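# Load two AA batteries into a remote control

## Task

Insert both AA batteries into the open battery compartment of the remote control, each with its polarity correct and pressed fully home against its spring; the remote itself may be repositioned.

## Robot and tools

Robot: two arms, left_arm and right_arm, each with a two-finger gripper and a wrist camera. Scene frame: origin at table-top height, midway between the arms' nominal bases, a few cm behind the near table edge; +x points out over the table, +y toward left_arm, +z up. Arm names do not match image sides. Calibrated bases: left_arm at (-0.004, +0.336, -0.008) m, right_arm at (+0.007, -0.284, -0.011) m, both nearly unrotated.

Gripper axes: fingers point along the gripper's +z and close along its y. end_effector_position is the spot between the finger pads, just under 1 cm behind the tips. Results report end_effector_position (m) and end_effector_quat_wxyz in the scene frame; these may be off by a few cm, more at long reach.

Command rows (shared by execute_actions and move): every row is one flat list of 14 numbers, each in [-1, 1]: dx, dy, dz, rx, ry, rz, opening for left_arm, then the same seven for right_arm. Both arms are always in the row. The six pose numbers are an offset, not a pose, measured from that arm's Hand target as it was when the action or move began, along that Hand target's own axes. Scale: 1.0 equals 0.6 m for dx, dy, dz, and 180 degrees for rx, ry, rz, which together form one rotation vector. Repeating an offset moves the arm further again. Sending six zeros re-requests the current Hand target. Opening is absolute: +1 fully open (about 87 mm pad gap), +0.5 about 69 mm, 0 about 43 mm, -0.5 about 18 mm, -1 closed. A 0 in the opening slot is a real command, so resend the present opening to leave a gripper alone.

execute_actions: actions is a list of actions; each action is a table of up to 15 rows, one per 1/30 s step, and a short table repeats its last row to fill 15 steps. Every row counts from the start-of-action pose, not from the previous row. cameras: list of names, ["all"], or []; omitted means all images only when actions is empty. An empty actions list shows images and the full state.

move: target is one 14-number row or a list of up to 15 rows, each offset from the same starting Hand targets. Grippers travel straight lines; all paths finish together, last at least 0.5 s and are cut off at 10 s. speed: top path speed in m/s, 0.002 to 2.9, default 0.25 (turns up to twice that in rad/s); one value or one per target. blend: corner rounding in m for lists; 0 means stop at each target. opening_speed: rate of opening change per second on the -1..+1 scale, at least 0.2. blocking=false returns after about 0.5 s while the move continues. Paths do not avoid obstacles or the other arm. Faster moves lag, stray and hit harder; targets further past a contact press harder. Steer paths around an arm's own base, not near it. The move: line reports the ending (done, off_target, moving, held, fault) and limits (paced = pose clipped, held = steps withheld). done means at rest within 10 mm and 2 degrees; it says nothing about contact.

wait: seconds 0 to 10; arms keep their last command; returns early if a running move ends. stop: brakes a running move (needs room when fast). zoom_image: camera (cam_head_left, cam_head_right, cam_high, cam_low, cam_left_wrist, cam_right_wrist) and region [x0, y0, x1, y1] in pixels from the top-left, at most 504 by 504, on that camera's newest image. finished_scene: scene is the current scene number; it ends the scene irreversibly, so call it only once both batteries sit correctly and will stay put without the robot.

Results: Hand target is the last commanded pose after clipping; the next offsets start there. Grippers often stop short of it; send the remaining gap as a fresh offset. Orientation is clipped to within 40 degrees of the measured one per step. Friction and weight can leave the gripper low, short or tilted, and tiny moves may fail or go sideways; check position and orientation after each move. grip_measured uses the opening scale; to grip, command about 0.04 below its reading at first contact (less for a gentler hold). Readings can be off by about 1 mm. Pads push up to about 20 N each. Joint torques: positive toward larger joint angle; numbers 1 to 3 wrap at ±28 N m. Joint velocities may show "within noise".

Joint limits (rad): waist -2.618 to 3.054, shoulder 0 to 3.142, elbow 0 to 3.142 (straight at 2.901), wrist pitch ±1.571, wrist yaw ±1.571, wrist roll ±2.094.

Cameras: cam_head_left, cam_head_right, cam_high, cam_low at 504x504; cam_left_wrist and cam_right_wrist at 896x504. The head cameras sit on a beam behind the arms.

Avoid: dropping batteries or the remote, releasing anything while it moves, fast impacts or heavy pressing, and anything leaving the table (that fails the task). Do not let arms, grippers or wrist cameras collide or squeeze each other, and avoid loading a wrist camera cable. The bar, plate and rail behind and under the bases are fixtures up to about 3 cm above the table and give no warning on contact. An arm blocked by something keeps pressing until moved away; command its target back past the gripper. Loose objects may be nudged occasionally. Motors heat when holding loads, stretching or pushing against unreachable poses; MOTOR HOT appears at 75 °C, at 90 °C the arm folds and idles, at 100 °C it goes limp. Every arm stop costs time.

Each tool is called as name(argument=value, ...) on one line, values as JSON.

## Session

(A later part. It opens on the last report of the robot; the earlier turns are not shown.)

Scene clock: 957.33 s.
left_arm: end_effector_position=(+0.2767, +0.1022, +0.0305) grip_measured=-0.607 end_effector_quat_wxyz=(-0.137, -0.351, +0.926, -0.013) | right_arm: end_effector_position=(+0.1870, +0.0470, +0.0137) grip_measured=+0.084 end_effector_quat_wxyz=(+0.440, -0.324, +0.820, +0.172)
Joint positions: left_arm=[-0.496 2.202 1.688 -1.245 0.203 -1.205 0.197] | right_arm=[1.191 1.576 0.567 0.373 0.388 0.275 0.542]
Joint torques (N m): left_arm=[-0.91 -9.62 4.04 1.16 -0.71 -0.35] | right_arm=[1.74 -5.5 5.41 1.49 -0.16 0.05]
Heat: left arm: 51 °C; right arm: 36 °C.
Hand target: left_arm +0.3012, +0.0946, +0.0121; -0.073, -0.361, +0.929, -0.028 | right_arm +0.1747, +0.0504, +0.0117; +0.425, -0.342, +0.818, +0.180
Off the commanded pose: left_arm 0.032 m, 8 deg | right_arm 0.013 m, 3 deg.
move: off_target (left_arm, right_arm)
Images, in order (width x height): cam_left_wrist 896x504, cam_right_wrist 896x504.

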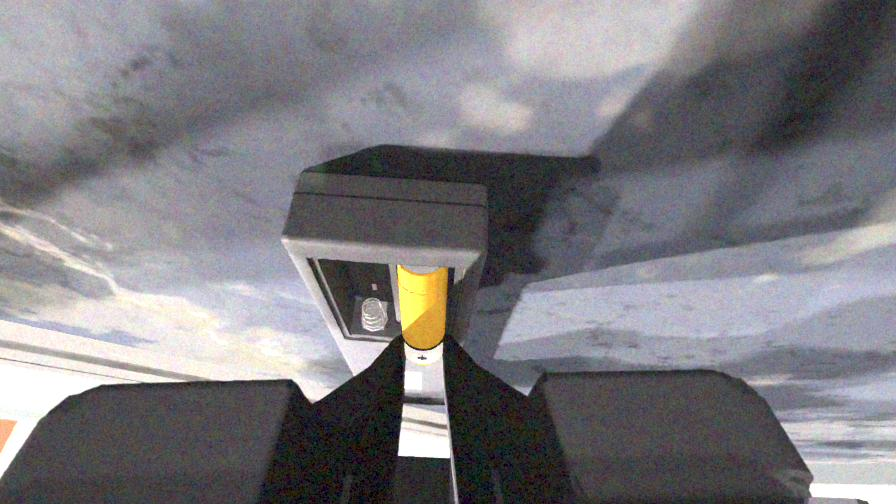

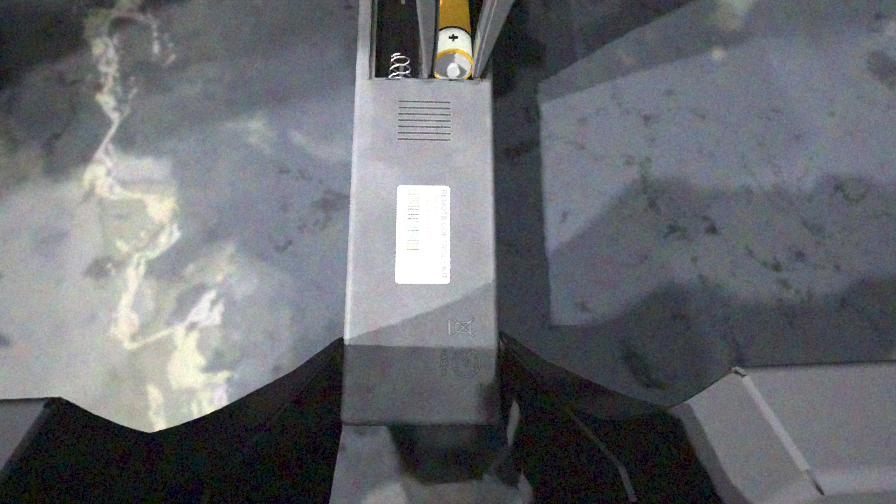

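move(target=[[0.0165, 0.0002, 0.0026, 0, 0, 0, -0.75, 0, 0, 0, 0, 0, 0, 0.0], [0.0165, 0.0002, 0.0026, 0, 0, 0, -0.53, 0, 0, 0, 0, 0, 0, 0.0], [0.036, 0.0003, -0.1207, 0, 0, 0, -0.53, 0, 0, 0, 0, 0, 0, 0.0]], speed=0.08, opening_speed=0.4, cameras=["cam_right_wrist"])

zoom_image(camera="cam_right_wrist", region=[340, 0, 500, 120])

Scene clock: 996.77 s.
left_arm: end_effector_position=(+0.2866, +0.0967, +0.0657) grip_measured=-0.530 end_effector_quat_wxyz=(-0.097, -0.358, +0.929, -0.005) | right_arm: end_effector_position=(+0.1845, +0.0481, +0.0135) grip_measured=+0.084 end_effector_quat_wxyz=(+0.440, -0.326, +0.819, +0.172)
Joint positions: left_arm=[-0.527 2.178 1.819 -1.354 0.136 -1.254 0.235] | right_arm=[1.2 1.576 0.567 0.371 0.392 0.278 0.542]
Joint torques (N m): left_arm=[-0.7 -12.98 10.37 -0.02 -0.08 -0.16] | right_arm=[1.01 -5.48 5.45 1.51 -0.19 0.03]
Heat: left arm: 54 °C; right arm: 37 °C.
Hand target: left_arm +0.2937, +0.0879, +0.0870; -0.073, -0.361, +0.929, -0.028 | right_arm +0.1747, +0.0504, +0.0117; +0.425, -0.342, +0.818, +0.180
Off the commanded pose: left_arm 0.024 m, 4 deg | right_arm 0.010 m, 3 deg.
move: off_target (left_arm, right_arm); target 2's new opening was sent with left_arm's hand 0.029 m and 6 deg from that target
Images, in order (width x height): cam_right_wrist 896x504.

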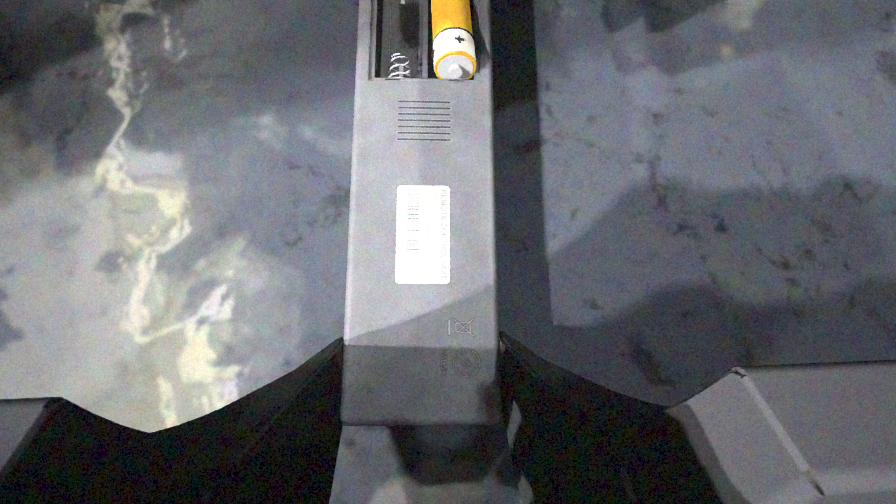

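Scaled by 3.150 from the camera's 896x504 image, which has a finer 1280x720 frame.

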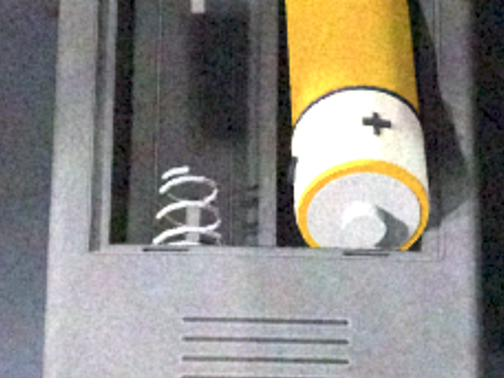

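move(target=[0.0007, 0.0443, -0.0167, 0.138, 0.0238, 0.003, -0.45, 0, 0, 0, 0, 0, 0, 0.0], speed=0.15, opening_speed=0.6, cameras=["cam_left_wrist", "cam_right_wrist"])

Scene clock: 1008.90 s.
left_arm: end_effector_position=(+0.2736, +0.1122, +0.0865) grip_measured=-0.450 end_effector_quat_wxyz=(-0.042, -0.377, +0.900, -0.216) | right_arm: end_effector_position=(+0.1845, +0.0481, +0.0135) grip_measured=+0.084 end_effector_quat_wxyz=(+0.440, -0.326, +0.819, +0.172)
Joint positions: left_arm=[-0.418 1.731 1.222 -0.819 0.333 -1.251 0.275] | right_arm=[1.2 1.576 0.567 0.371 0.392 0.278 0.542]
Joint torques (N m): left_arm=[0.27 -9.65 6.15 0.98 0.29 0.17] | right_arm=[0.99 -5.44 5.42 1.52 -0.19 0.02]
Motor temperatures (°C): left_arm=[28 57 45 31 31 24 29] | right_arm=[23 34 37 31 26 26 29]
Heat: left arm: 57 °C; right arm: 37 °C.
Hand target: left_arm +0.2766, +0.1083, +0.0970; -0.028, -0.363, +0.900, -0.241 | right_arm +0.1747, +0.0504, +0.0117; +0.425, -0.342, +0.818, +0.180
Off the commanded pose: left_arm 0.012 m, 4 deg | right_arm 0.010 m, 3 deg.
move: off_target (left_arm, right_arm)
Images, in order (width x height): cam_left_wrist 896x504, cam_right_wrist 896x504.

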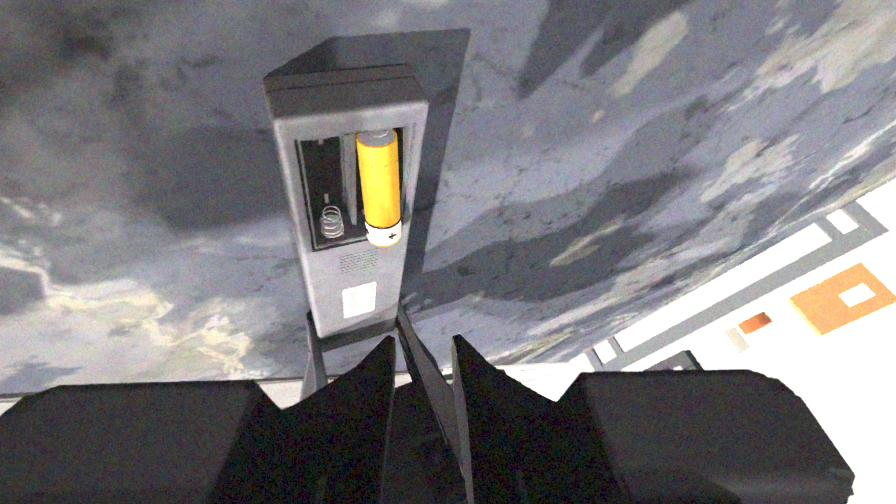

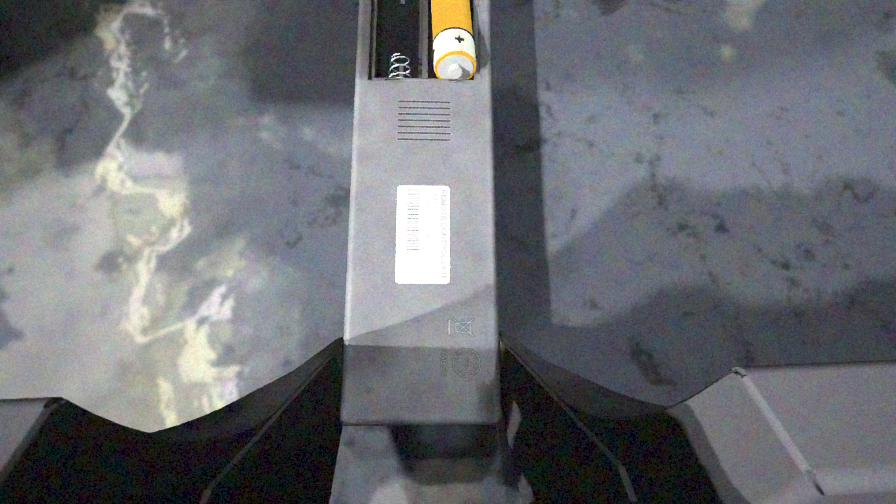

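move(target=[-0.0125, 0.0313, 0.0417, 0, 0, 0, -0.45, 0, 0, 0, 0, 0, 0, 0.0], speed=0.12, cameras=["cam_left_wrist"])

zoom_image(camera="cam_left_wrist", region=[300, 130, 520, 350])

Scene clock: 1032.33 s.
left_arm: end_effector_position=(+0.2694, +0.1172, +0.0595) grip_measured=-0.450 end_effector_quat_wxyz=(-0.038, -0.377, +0.899, -0.221) | right_arm: end_effector_position=(+0.1845, +0.0481, +0.0135) grip_measured=+0.084 end_effector_quat_wxyz=(+0.440, -0.326, +0.819, +0.172)
Joint positions: left_arm=[-0.406 1.731 1.107 -0.695 0.338 -1.242 0.275] | right_arm=[1.2 1.576 0.567 0.371 0.392 0.278 0.542]
Joint torques (N m): left_arm=[0.34 -8.18 5.97 1 0.28 0.2] | right_arm=[1.01 -5.46 5.44 1.51 -0.19 0.01]
Motor temperatures (°C): left_arm=[28 56 45 32 30 24 28] | right_arm=[23 34 37 31 26 26 29]
Heat: left arm: 56 °C; right arm: 37 °C.
Hand target: left_arm +0.2727, +0.1134, +0.0655; -0.028, -0.363, +0.900, -0.241 | right_arm +0.1747, +0.0504, +0.0117; +0.425, -0.342, +0.818, +0.180
Off the commanded pose: left_arm 0.008 m, 3 deg | right_arm 0.010 m, 3 deg.
move: off_target (left_arm, right_arm)
Images, in order (width x height): cam_left_wrist 896x504.

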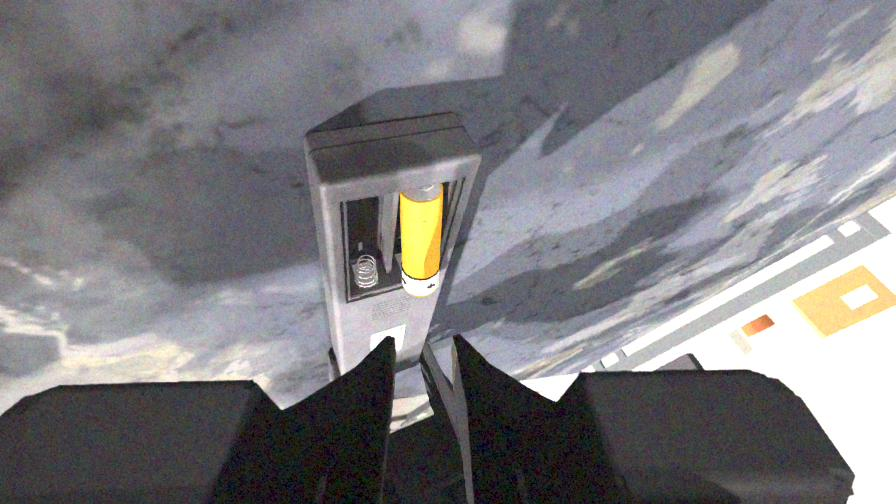

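Scaled by 2.291 from the camera's 896x504 image, which has a finer 1280x720 frame.

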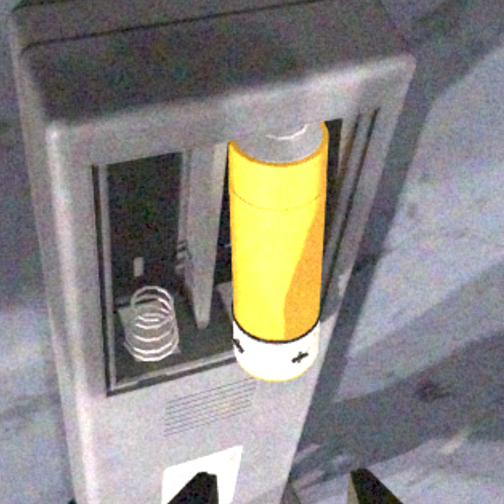

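move(target=[0, 0.0042, 0.0367, 0, 0, 0, -0.45, 0, 0, 0, 0, 0, 0, 0.0], speed=0.1, cameras=["cam_left_wrist", "cam_right_wrist"])

zoom_image(camera="cam_right_wrist", region=[340, 0, 500, 120])

zoom_image(camera="cam_left_wrist", region=[310, 190, 530, 370])

Scene clock: 1052.30 s.
left_arm: end_effector_position=(+0.2721, +0.1117, +0.0447) grip_measured=-0.450 end_effector_quat_wxyz=(-0.032, -0.370, +0.900, -0.229) | right_arm: end_effector_position=(+0.1845, +0.0481, +0.0135) grip_measured=+0.084 end_effector_quat_wxyz=(+0.440, -0.326, +0.819, +0.172)
Joint positions: left_arm=[-0.416 1.757 1.068 -0.607 0.338 -1.242 0.275] | right_arm=[1.2 1.576 0.567 0.371 0.392 0.278 0.542]
Joint torques (N m): left_arm=[-0.62 -6.74 6 1.05 0.21 -0.01] | right_arm=[0.99 -5.46 5.45 1.51 -0.2 0.02]
Heat: left arm: 54 °C; right arm: 37 °C.
Hand target: left_arm +0.2738, +0.1049, +0.0450; -0.028, -0.363, +0.900, -0.241 | right_arm +0.1747, +0.0504, +0.0117; +0.425, -0.342, +0.818, +0.180
Off the commanded pose: left_arm 0.007 m, 2 deg | right_arm 0.010 m, 3 deg.
move: off_target (right_arm)
Images, in order (width x height): cam_left_wrist 896x504, cam_right_wrist 896x504.

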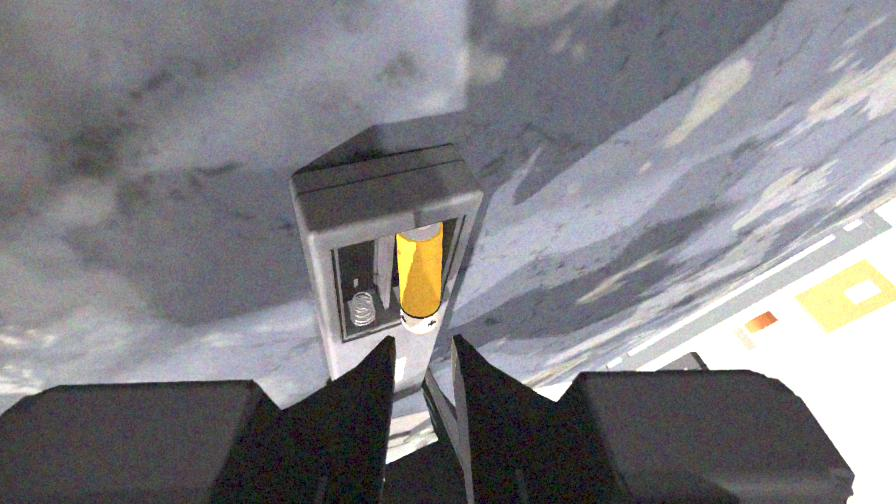

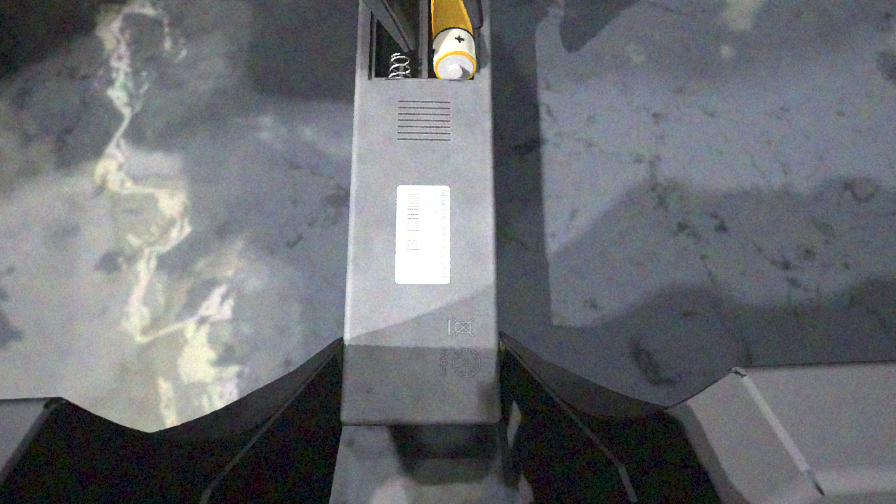

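Scaled by 3.150 from the camera's 896x504 image, which has a finer 1280x720 frame.

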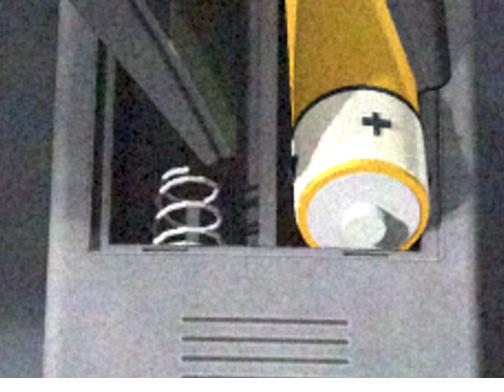

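Scaled by 2.291 from the camera's 896x504 image, which has a finer 1280x720 frame.

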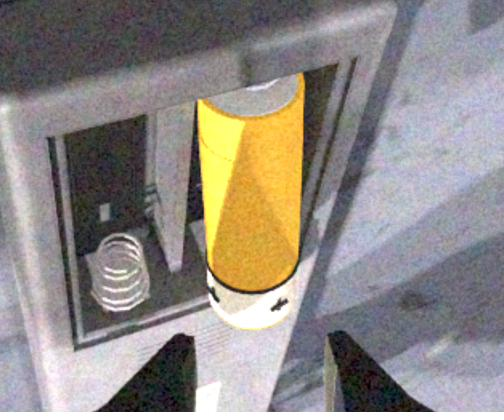

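move(target=[0.005, 0.0025, 0.011, 0, 0, 0, -0.45, 0, 0, 0, 0, 0, 0, 0.0], speed=0.08, cameras=["cam_left_wrist", "cam_right_wrist"])

zoom_image(camera="cam_right_wrist", region=[340, 0, 500, 120])

zoom_image(camera="cam_left_wrist", region=[310, 190, 530, 370])

Scene clock: 1083.80 s.
left_arm: end_effector_position=(+0.2694, +0.1076, +0.0396) grip_measured=-0.450 end_effector_quat_wxyz=(-0.031, -0.363, +0.902, -0.231) | right_arm: end_effector_position=(+0.1845, +0.0481, +0.0135) grip_measured=+0.084 end_effector_quat_wxyz=(+0.440, -0.326, +0.819, +0.172)
Joint positions: left_arm=[-0.43 1.763 1.052 -0.578 0.338 -1.242 0.275] | right_arm=[1.2 1.576 0.567 0.371 0.392 0.278 0.542]
Joint torques (N m): left_arm=[-0.57 -6.6 5.87 1.06 0.17 -0.08] | right_arm=[0.98 -5.46 5.44 1.51 -0.19 0.02]
Motor temperatures (°C): left_arm=[28 49 44 32 30 24 28] | right_arm=[23 34 37 31 26 26 29]
Heat: left arm: 49 °C; right arm: 37 °C.
Hand target: left_arm +0.2714, +0.1010, +0.0392; -0.028, -0.363, +0.900, -0.241 | right_arm +0.1747, +0.0504, +0.0117; +0.425, -0.342, +0.818, +0.180
Off the commanded pose: left_arm 0.007 m, 1 deg | right_arm 0.010 m, 3 deg.
move: off_target (right_arm)
Images, in order (width x height): cam_left_wrist 896x504, cam_right_wrist 896x504.

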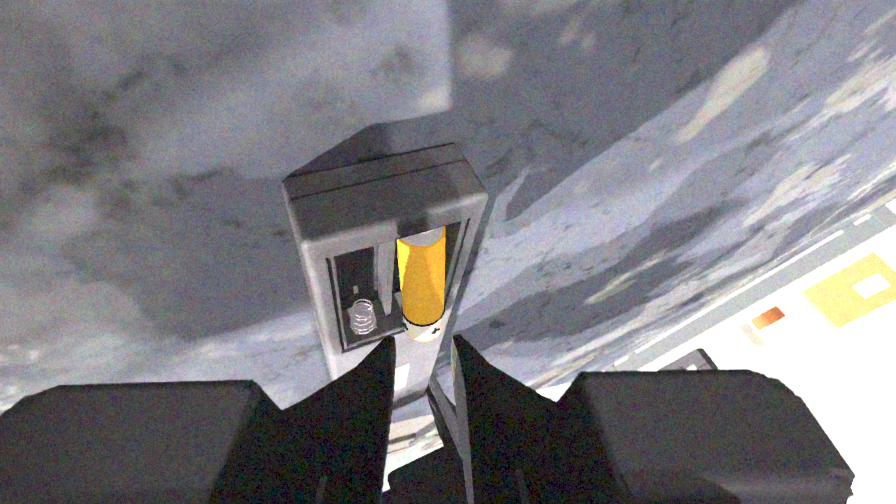

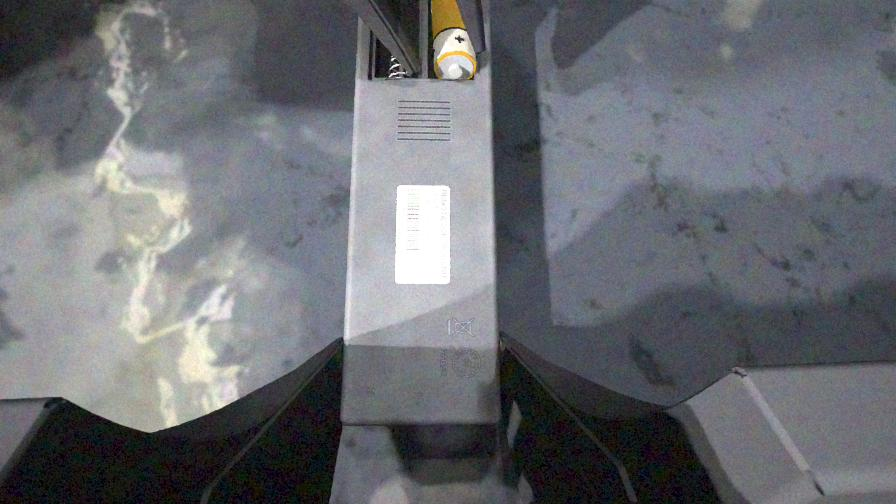

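Scaled by 3.150 from the camera's 896x504 image, which has a finer 1280x720 frame.

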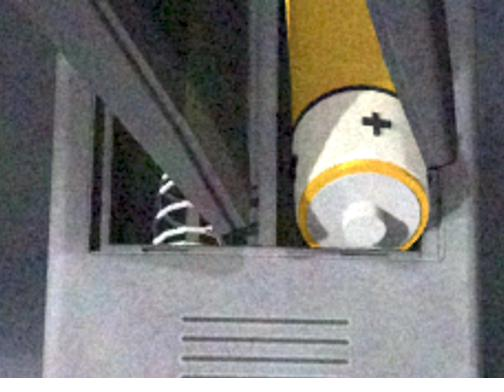

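Scaled by 2.291 from the camera's 896x504 image, which has a finer 1280x720 frame.

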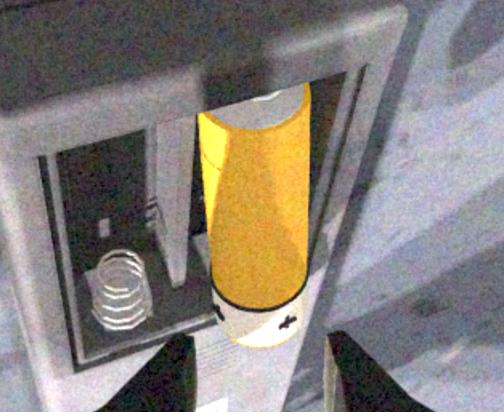

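move(target=[-0.005, 0.0017, 0.0108, 0, 0, 0, -0.45, 0, 0, 0, 0, 0, 0, 0.0], speed=0.08, cameras=["cam_left_wrist", "cam_right_wrist"])

zoom_image(camera="cam_right_wrist", region=[340, 0, 500, 120])

zoom_image(camera="cam_left_wrist", region=[310, 190, 530, 370])

Scene clock: 1141.57 s.
left_arm: end_effector_position=(+0.2722, +0.1059, +0.0352) grip_measured=-0.450 end_effector_quat_wxyz=(-0.029, -0.362, +0.902, -0.234) | right_arm: end_effector_position=(+0.1845, +0.0481, +0.0135) grip_measured=+0.084 end_effector_quat_wxyz=(+0.440, -0.326, +0.819, +0.172)
Joint positions: left_arm=[-0.43 1.779 1.049 -0.554 0.34 -1.242 0.275] | right_arm=[1.2 1.576 0.567 0.371 0.392 0.278 0.542]
Joint torques (N m): left_arm=[-0.39 -6.34 5.46 1.06 0.17 -0.04] | right_arm=[0.98 -5.49 5.42 1.52 -0.19 0.02]
Heat: left arm: 46 °C; right arm: 37 °C.
Hand target: left_arm +0.2737, +0.1006, +0.0324; -0.028, -0.363, +0.900, -0.241 | right_arm +0.1747, +0.0504, +0.0117; +0.425, -0.342, +0.818, +0.180
Off the commanded pose: left_arm 0.006 m, 1 deg | right_arm 0.010 m, 3 deg.
move: off_target (right_arm)
Images, in order (width x height): cam_left_wrist 896x504, cam_right_wrist 896x504.

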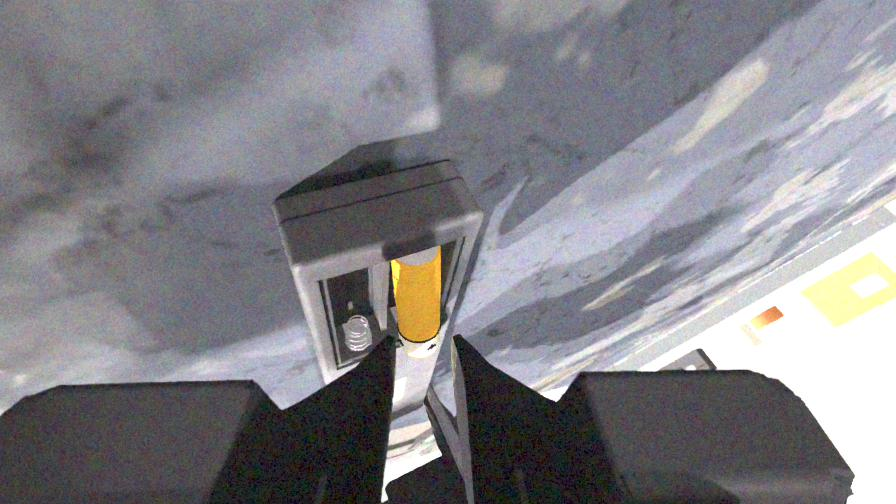

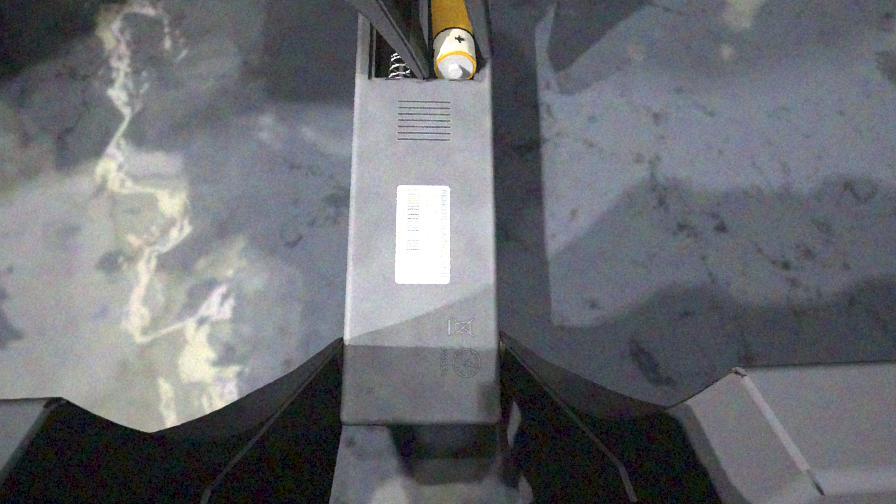

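Scaled by 3.150 from the camera's 896x504 image, which has a finer 1280x720 frame.

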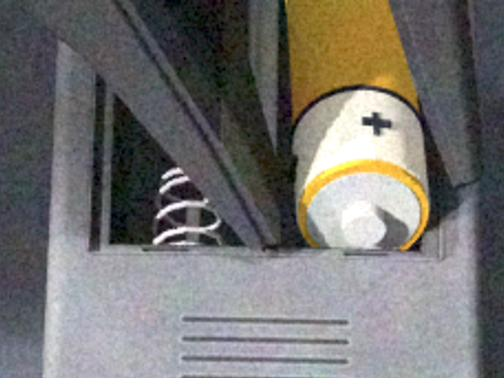

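Scaled by 2.291 from the camera's 896x504 image, which has a finer 1280x720 frame.

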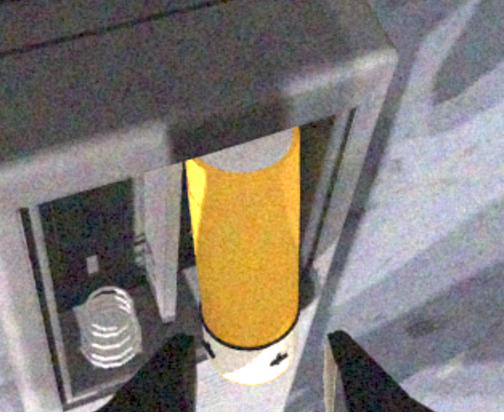

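move(target=[[0, 0.0025, 0.005, 0, 0, 0, -0.45, 0, 0, 0, 0, 0, 0, 0.0], [0, 0.0025, 0.005, 0, 0, 0, -0.62, 0, 0, 0, 0, 0, 0, 0.0]], speed=0.08, opening_speed=0.4)

Scene clock: 1172.27 s.
left_arm: end_effector_position=(+0.2723, +0.1058, +0.0329) grip_measured=-0.611 end_effector_quat_wxyz=(-0.028, -0.361, +0.902, -0.235) | right_arm: end_effector_position=(+0.1844, +0.0478, +0.0133) grip_measured=+0.084 end_effector_quat_wxyz=(+0.440, -0.326, +0.819, +0.172)
Joint positions: left_arm=[-0.43 1.78 1.039 -0.538 0.34 -1.242 0.194] | right_arm=[1.2 1.576 0.567 0.369 0.392 0.278 0.542]
Joint torques (N m): left_arm=[-0.54 -6.15 5.45 1.08 0.16 -0.07] | right_arm=[0.99 -5.48 5.44 1.53 -0.19 0.02]
Heat: left arm: 46 °C; right arm: 37 °C.
Hand target: left_arm +0.2731, +0.1001, +0.0291; -0.028, -0.363, +0.900, -0.241 | right_arm +0.1747, +0.0504, +0.0117; +0.425, -0.342, +0.818, +0.180
Off the commanded pose: left_arm 0.007 m, 1 deg | right_arm 0.010 m, 3 deg.
move: off_target (right_arm)

move(target=[0, 0, 0, 0, 0, 0, -0.75, 0, 0, 0, 0, 0, 0, 0.0], speed=0.08, opening_speed=0.4, cameras=["cam_left_wrist", "cam_right_wrist"])

zoom_image(camera="cam_right_wrist", region=[340, 0, 500, 120])

zoom_image(camera="cam_left_wrist", region=[310, 190, 530, 370])

Scene clock: 1178.77 s.
left_arm: end_effector_position=(+0.2723, +0.1058, +0.0329) grip_measured=-0.611 end_effector_quat_wxyz=(-0.028, -0.361, +0.902, -0.235) | right_arm: end_effector_position=(+0.1844, +0.0478, +0.0133) grip_measured=+0.084 end_effector_quat_wxyz=(+0.440, -0.326, +0.819, +0.172)
Joint positions: left_arm=[-0.43 1.78 1.039 -0.538 0.34 -1.242 0.194] | right_arm=[1.2 1.576 0.567 0.369 0.392 0.278 0.542]
Joint torques (N m): left_arm=[-0.53 -6.15 5.45 1.09 0.17 -0.06] | right_arm=[0.98 -5.46 5.42 1.52 -0.2 0.02]
Heat: left arm: 46 °C; right arm: 37 °C.
Hand target: left_arm +0.2731, +0.1001, +0.0291; -0.028, -0.363, +0.900, -0.241 | right_arm +0.1747, +0.0504, +0.0117; +0.425, -0.342, +0.818, +0.180
Off the commanded pose: left_arm 0.007 m, 1 deg | right_arm 0.010 m, 3 deg.
move: off_target (right_arm)
Images, in order (width x height): cam_left_wrist 896x504, cam_right_wrist 896x504.

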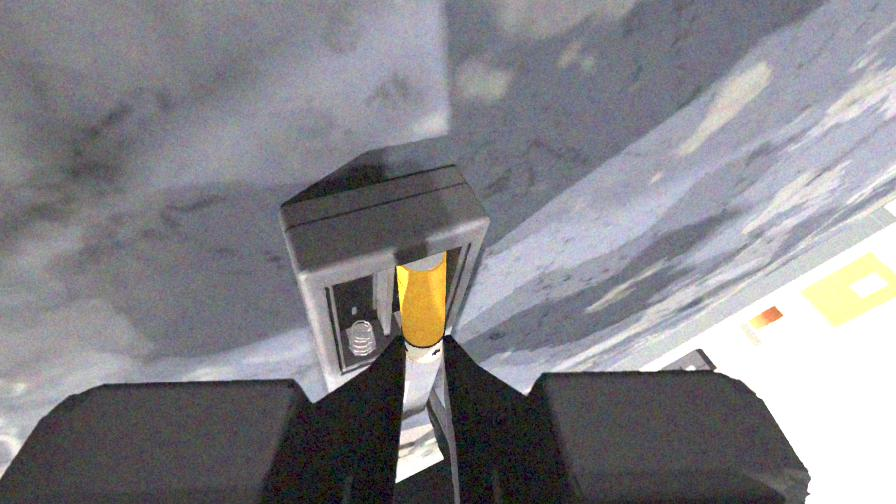

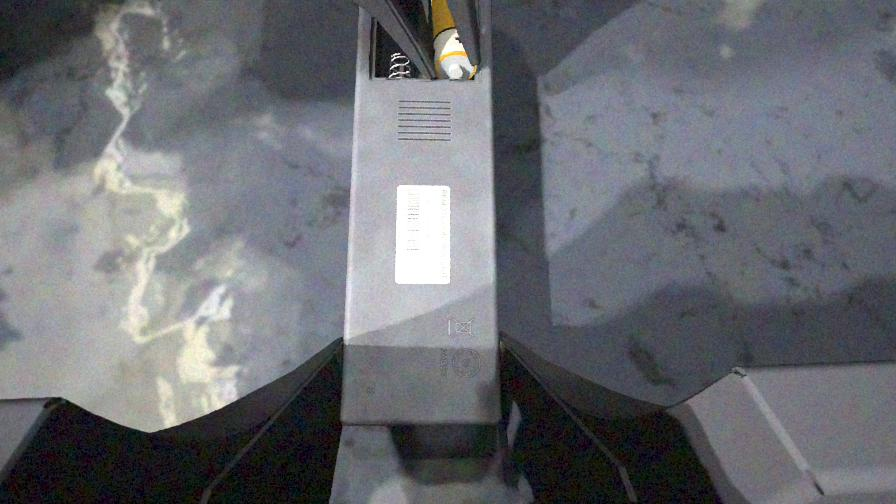

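Scaled by 3.150 from the camera's 896x504 image, which has a finer 1280x720 frame.

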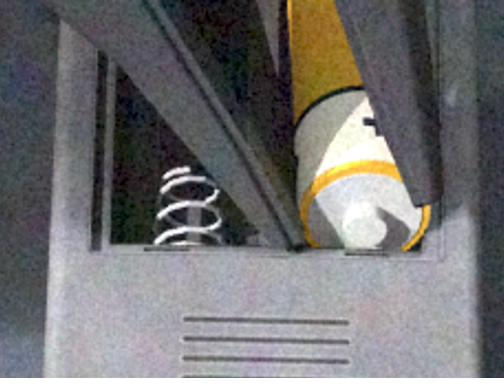

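Scaled by 2.291 from the camera's 896x504 image, which has a finer 1280x720 frame.

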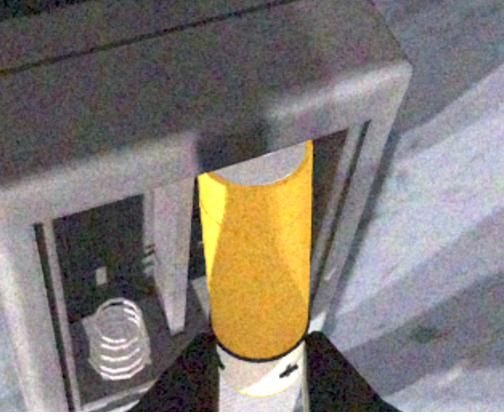

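move(target=[-0.0857, -0.0068, -0.013, 0, -0.0201, 0.0094, -0.75, 0, 0, 0, 0, 0, 0, 0.0], speed=0.08, cameras=["cam_left_wrist", "cam_right_wrist"])

zoom_image(camera="cam_right_wrist", region=[340, 0, 500, 120])

Scene clock: 1208.27 s.
left_arm: end_effector_position=(+0.2735, +0.1149, +0.0280) grip_measured=-0.612 end_effector_quat_wxyz=(-0.063, -0.341, +0.905, -0.244) | right_arm: end_effector_position=(+0.1833, +0.0500, +0.0142) grip_measured=+0.084 end_effector_quat_wxyz=(+0.439, -0.331, +0.816, +0.177)
Joint positions: left_arm=[-0.372 1.837 1.073 -0.581 0.424 -1.142 0.194] | right_arm=[1.2 1.576 0.567 0.377 0.38 0.271 0.542]
Joint torques (N m): left_arm=[3.25 -6.53 11.06 0.92 -0.94 0.19] | right_arm=[0.99 -5.49 5.44 1.46 -0.16 0.02]
Heat: left arm: 46 °C; right arm: 37 °C.
Hand target: left_arm +0.3126, +0.1340, +0.0261; +0.004, -0.357, +0.905, -0.230 | right_arm +0.1747, +0.0504, +0.0117; +0.425, -0.342, +0.818, +0.180
Off the commanded pose: left_arm 0.044 m, 8 deg | right_arm 0.009 m, 2 deg.
move: off_target (left_arm)
Images, in order (width x height): cam_left_wrist 896x504, cam_right_wrist 896x504.

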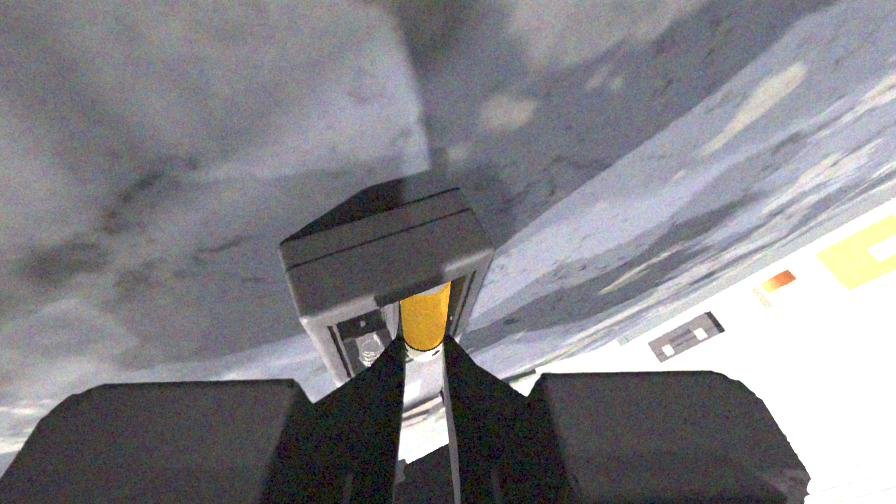

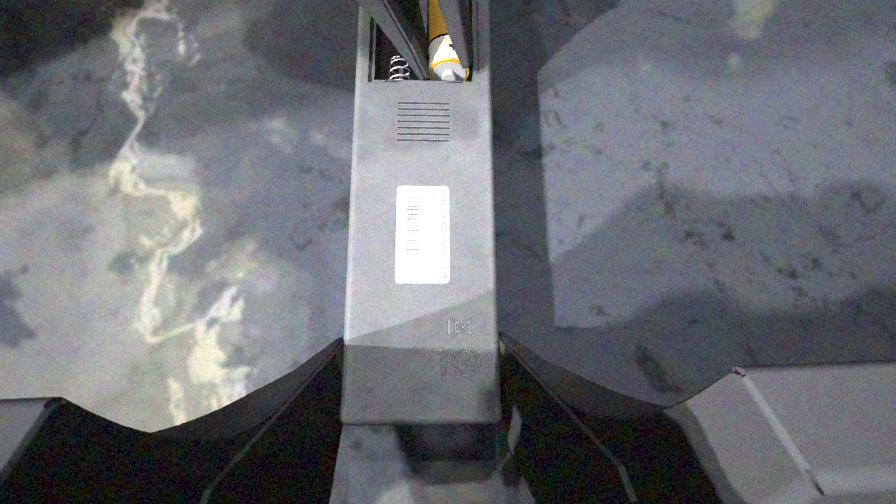

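Scaled by 3.150 from the camera's 896x504 image, which has a finer 1280x720 frame.

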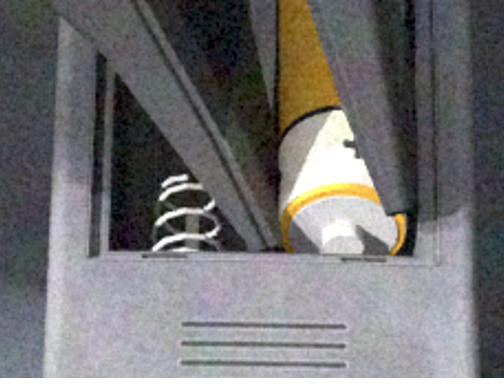

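move(target=[-0.0086, -0.0009, 0.0138, 0, 0, 0, -0.75, 0, 0.01, 0.0005, 0, 0, 0, 0.0], speed=0.08, cameras=["cam_left_wrist", "cam_right_wrist"])

zoom_image(camera="cam_right_wrist", region=[340, 0, 500, 120])

zoom_image(camera="cam_left_wrist", region=[310, 190, 530, 370])

Scene clock: 1226.87 s.
left_arm: end_effector_position=(+0.2741, +0.1146, +0.0276) grip_measured=-0.612 end_effector_quat_wxyz=(-0.075, -0.343, +0.903, -0.247) | right_arm: end_effector_position=(+0.1825, +0.0503, +0.0145) grip_measured=+0.083 end_effector_quat_wxyz=(+0.441, -0.330, +0.816, +0.175)
Joint positions: left_arm=[-0.363 1.856 1.087 -0.594 0.447 -1.136 0.194] | right_arm=[1.206 1.576 0.567 0.377 0.389 0.272 0.542]
Joint torques (N m): left_arm=[3.03 -5.79 10.59 1.14 -1.16 0.19] | right_arm=[2.04 -4.53 6.39 1.39 -0.03 0.13]
Heat: left arm: 45 °C; right arm: 37 °C.
Hand target: left_arm +0.3182, +0.1336, +0.0181; +0.004, -0.357, +0.905, -0.230 | right_arm +0.1705, +0.0547, +0.0116; +0.425, -0.342, +0.818, +0.180
Off the commanded pose: left_arm 0.049 m, 9 deg | right_arm 0.013 m, 2 deg.
move: off_target (left_arm, right_arm)
Images, in order (width x height): cam_left_wrist 896x504, cam_right_wrist 896x504.

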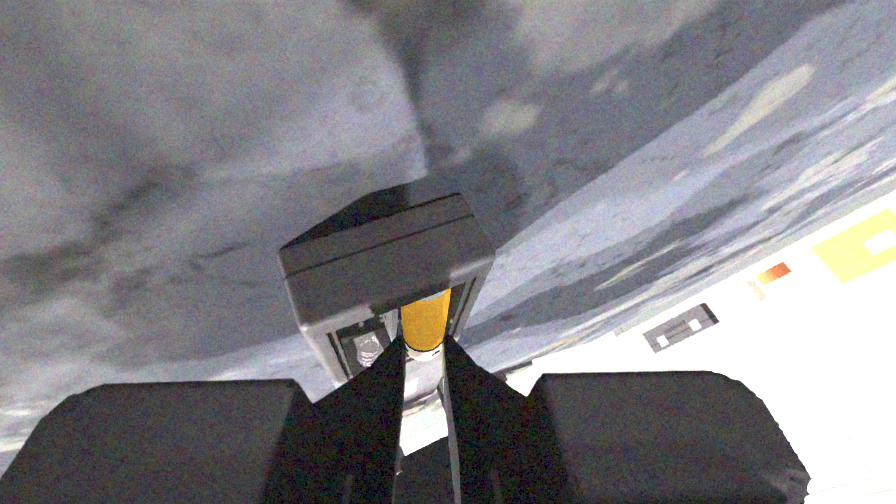

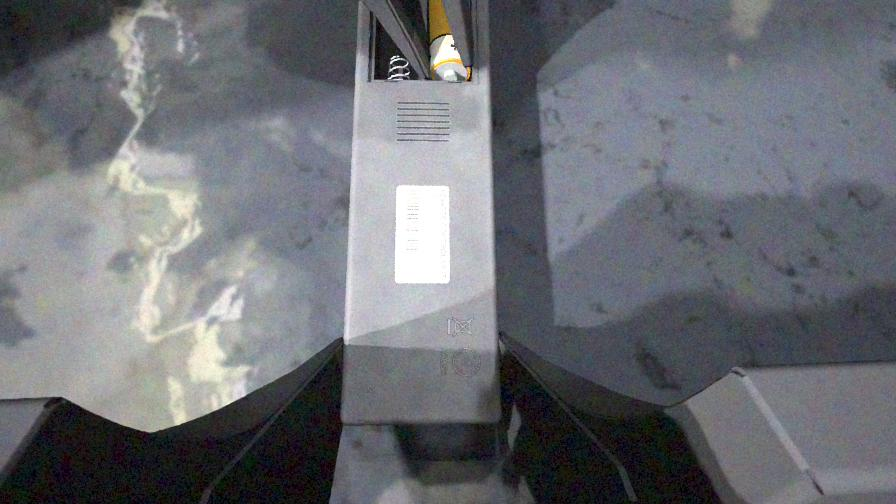

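Scaled by 3.150 from the camera's 896x504 image, which has a finer 1280x720 frame.

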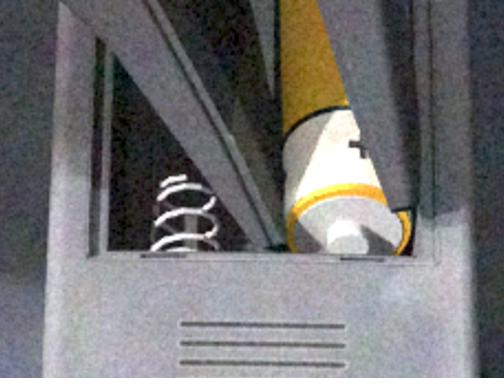

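Scaled by 2.291 from the camera's 896x504 image, which has a finer 1280x720 frame.

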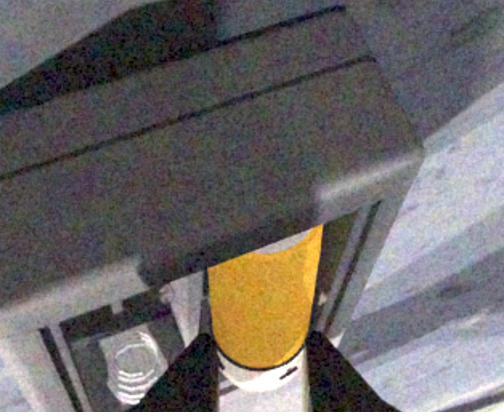

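move(target=[0.062, 0.0061, 0.0117, 0, 0, 0, -0.75, 0, 0, 0, 0, 0, 0, 0.0], speed=0.08, cameras=["cam_right_wrist"])

zoom_image(camera="cam_right_wrist", region=[340, 0, 500, 120])

Scene clock: 1245.50 s.
left_arm: end_effector_position=(+0.2719, +0.1096, +0.0271) grip_measured=-0.612 end_effector_quat_wxyz=(-0.049, -0.347, +0.906, -0.237) | right_arm: end_effector_position=(+0.1812, +0.0491, +0.0134) grip_measured=+0.083 end_effector_quat_wxyz=(+0.440, -0.325, +0.819, +0.172)
Joint positions: left_arm=[-0.403 1.822 1.059 -0.56 0.386 -1.182 0.194] | right_arm=[1.214 1.576 0.567 0.368 0.405 0.287 0.542]
Joint torques (N m): left_arm=[-1.02 -6.95 4.53 1.54 -0.81 -0.23] | right_arm=[1.57 -4.52 6.41 1.47 -0.15 0.05]
Heat: left arm: 47 °C; right arm: 37 °C.
Hand target: left_arm +0.2894, +0.1089, +0.0162; +0.004, -0.357, +0.905, -0.230 | right_arm +0.1705, +0.0547, +0.0116; +0.425, -0.342, +0.818, +0.180
Off the commanded pose: left_arm 0.021 m, 6 deg | right_arm 0.012 m, 3 deg.
move: off_target (left_arm, right_arm)
Images, in order (width x height): cam_right_wrist 896x504.

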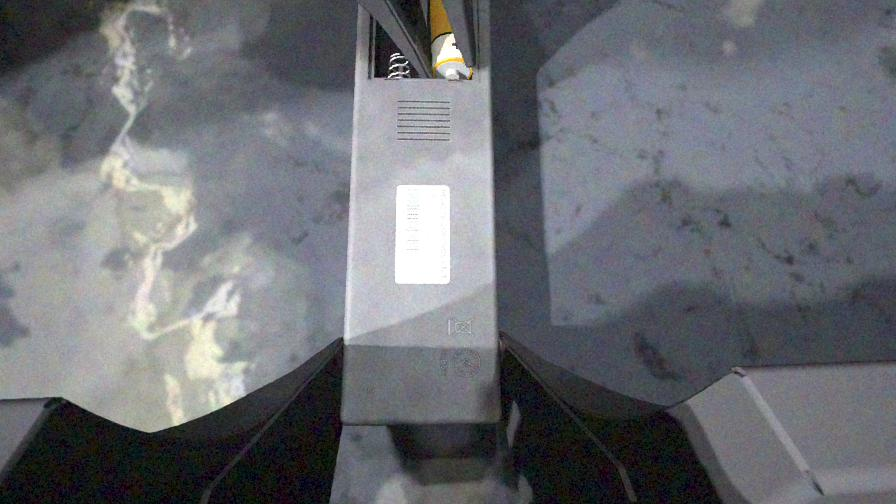

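Scaled by 3.150 from the camera's 896x504 image, which has a finer 1280x720 frame.

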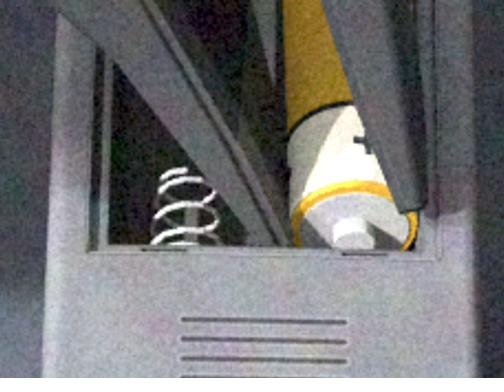

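move(target=[[0.0158, -0.006, -0.013, 0, 0, 0, -0.75, 0, 0, 0, 0, 0, 0, 0.0], [0.0158, -0.006, -0.013, 0, 0, 0, -0.45, 0, 0, 0, 0, 0, 0, 0.0], [0.0158, -0.006, -0.1297, 0, 0, 0, -0.45, 0, 0, 0, 0, 0, 0, 0.0]], speed=0.08, opening_speed=0.5, cameras=["cam_right_wrist", "cam_left_wrist"])

zoom_image(camera="cam_right_wrist", region=[340, 0, 500, 120])

Scene clock: 1283.03 s.
left_arm: end_effector_position=(+0.2622, +0.1353, +0.0696) grip_measured=-0.450 end_effector_quat_wxyz=(-0.017, -0.369, +0.905, -0.212) | right_arm: end_effector_position=(+0.1792, +0.0498, +0.0132) grip_measured=+0.083 end_effector_quat_wxyz=(+0.440, -0.327, +0.818, +0.173)
Joint positions: left_arm=[-0.383 1.655 1.081 -0.741 0.303 -1.196 0.275] | right_arm=[1.22 1.576 0.567 0.366 0.406 0.289 0.542]
Joint torques (N m): left_arm=[0.31 -8.51 10.97 0.59 0.08 0.19] | right_arm=[0.99 -4.52 6.43 1.48 -0.17 0.04]
Heat: left arm: 47 °C; right arm: 38 °C.
Hand target: left_arm +0.2713, +0.1327, +0.0887; +0.004, -0.357, +0.905, -0.230 | right_arm +0.1705, +0.0547, +0.0116; +0.425, -0.342, +0.818, +0.180
Off the commanded pose: left_arm 0.021 m, 3 deg | right_arm 0.010 m, 3 deg.
move: off_target (left_arm, right_arm); target 2's new opening was sent with left_arm's hand 0.012 m and 4 deg from that target
Images, in order (width x height): cam_left_wrist 896x504, cam_right_wrist 896x504.

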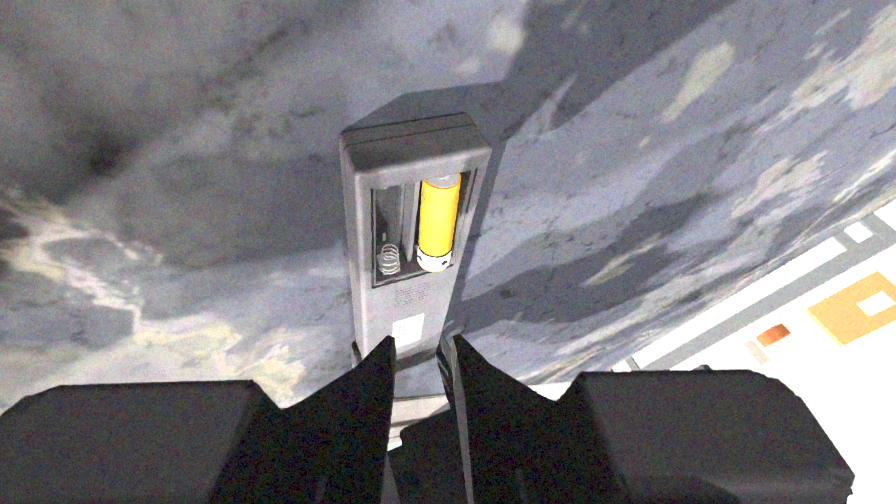

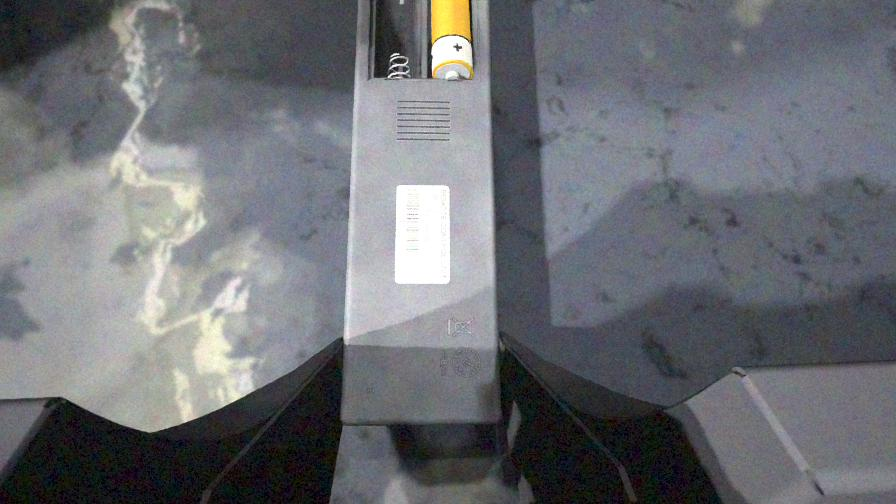

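Scaled by 3.150 from the camera's 896x504 image, which has a finer 1280x720 frame.

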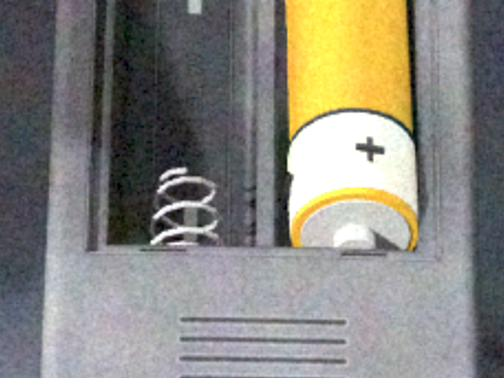

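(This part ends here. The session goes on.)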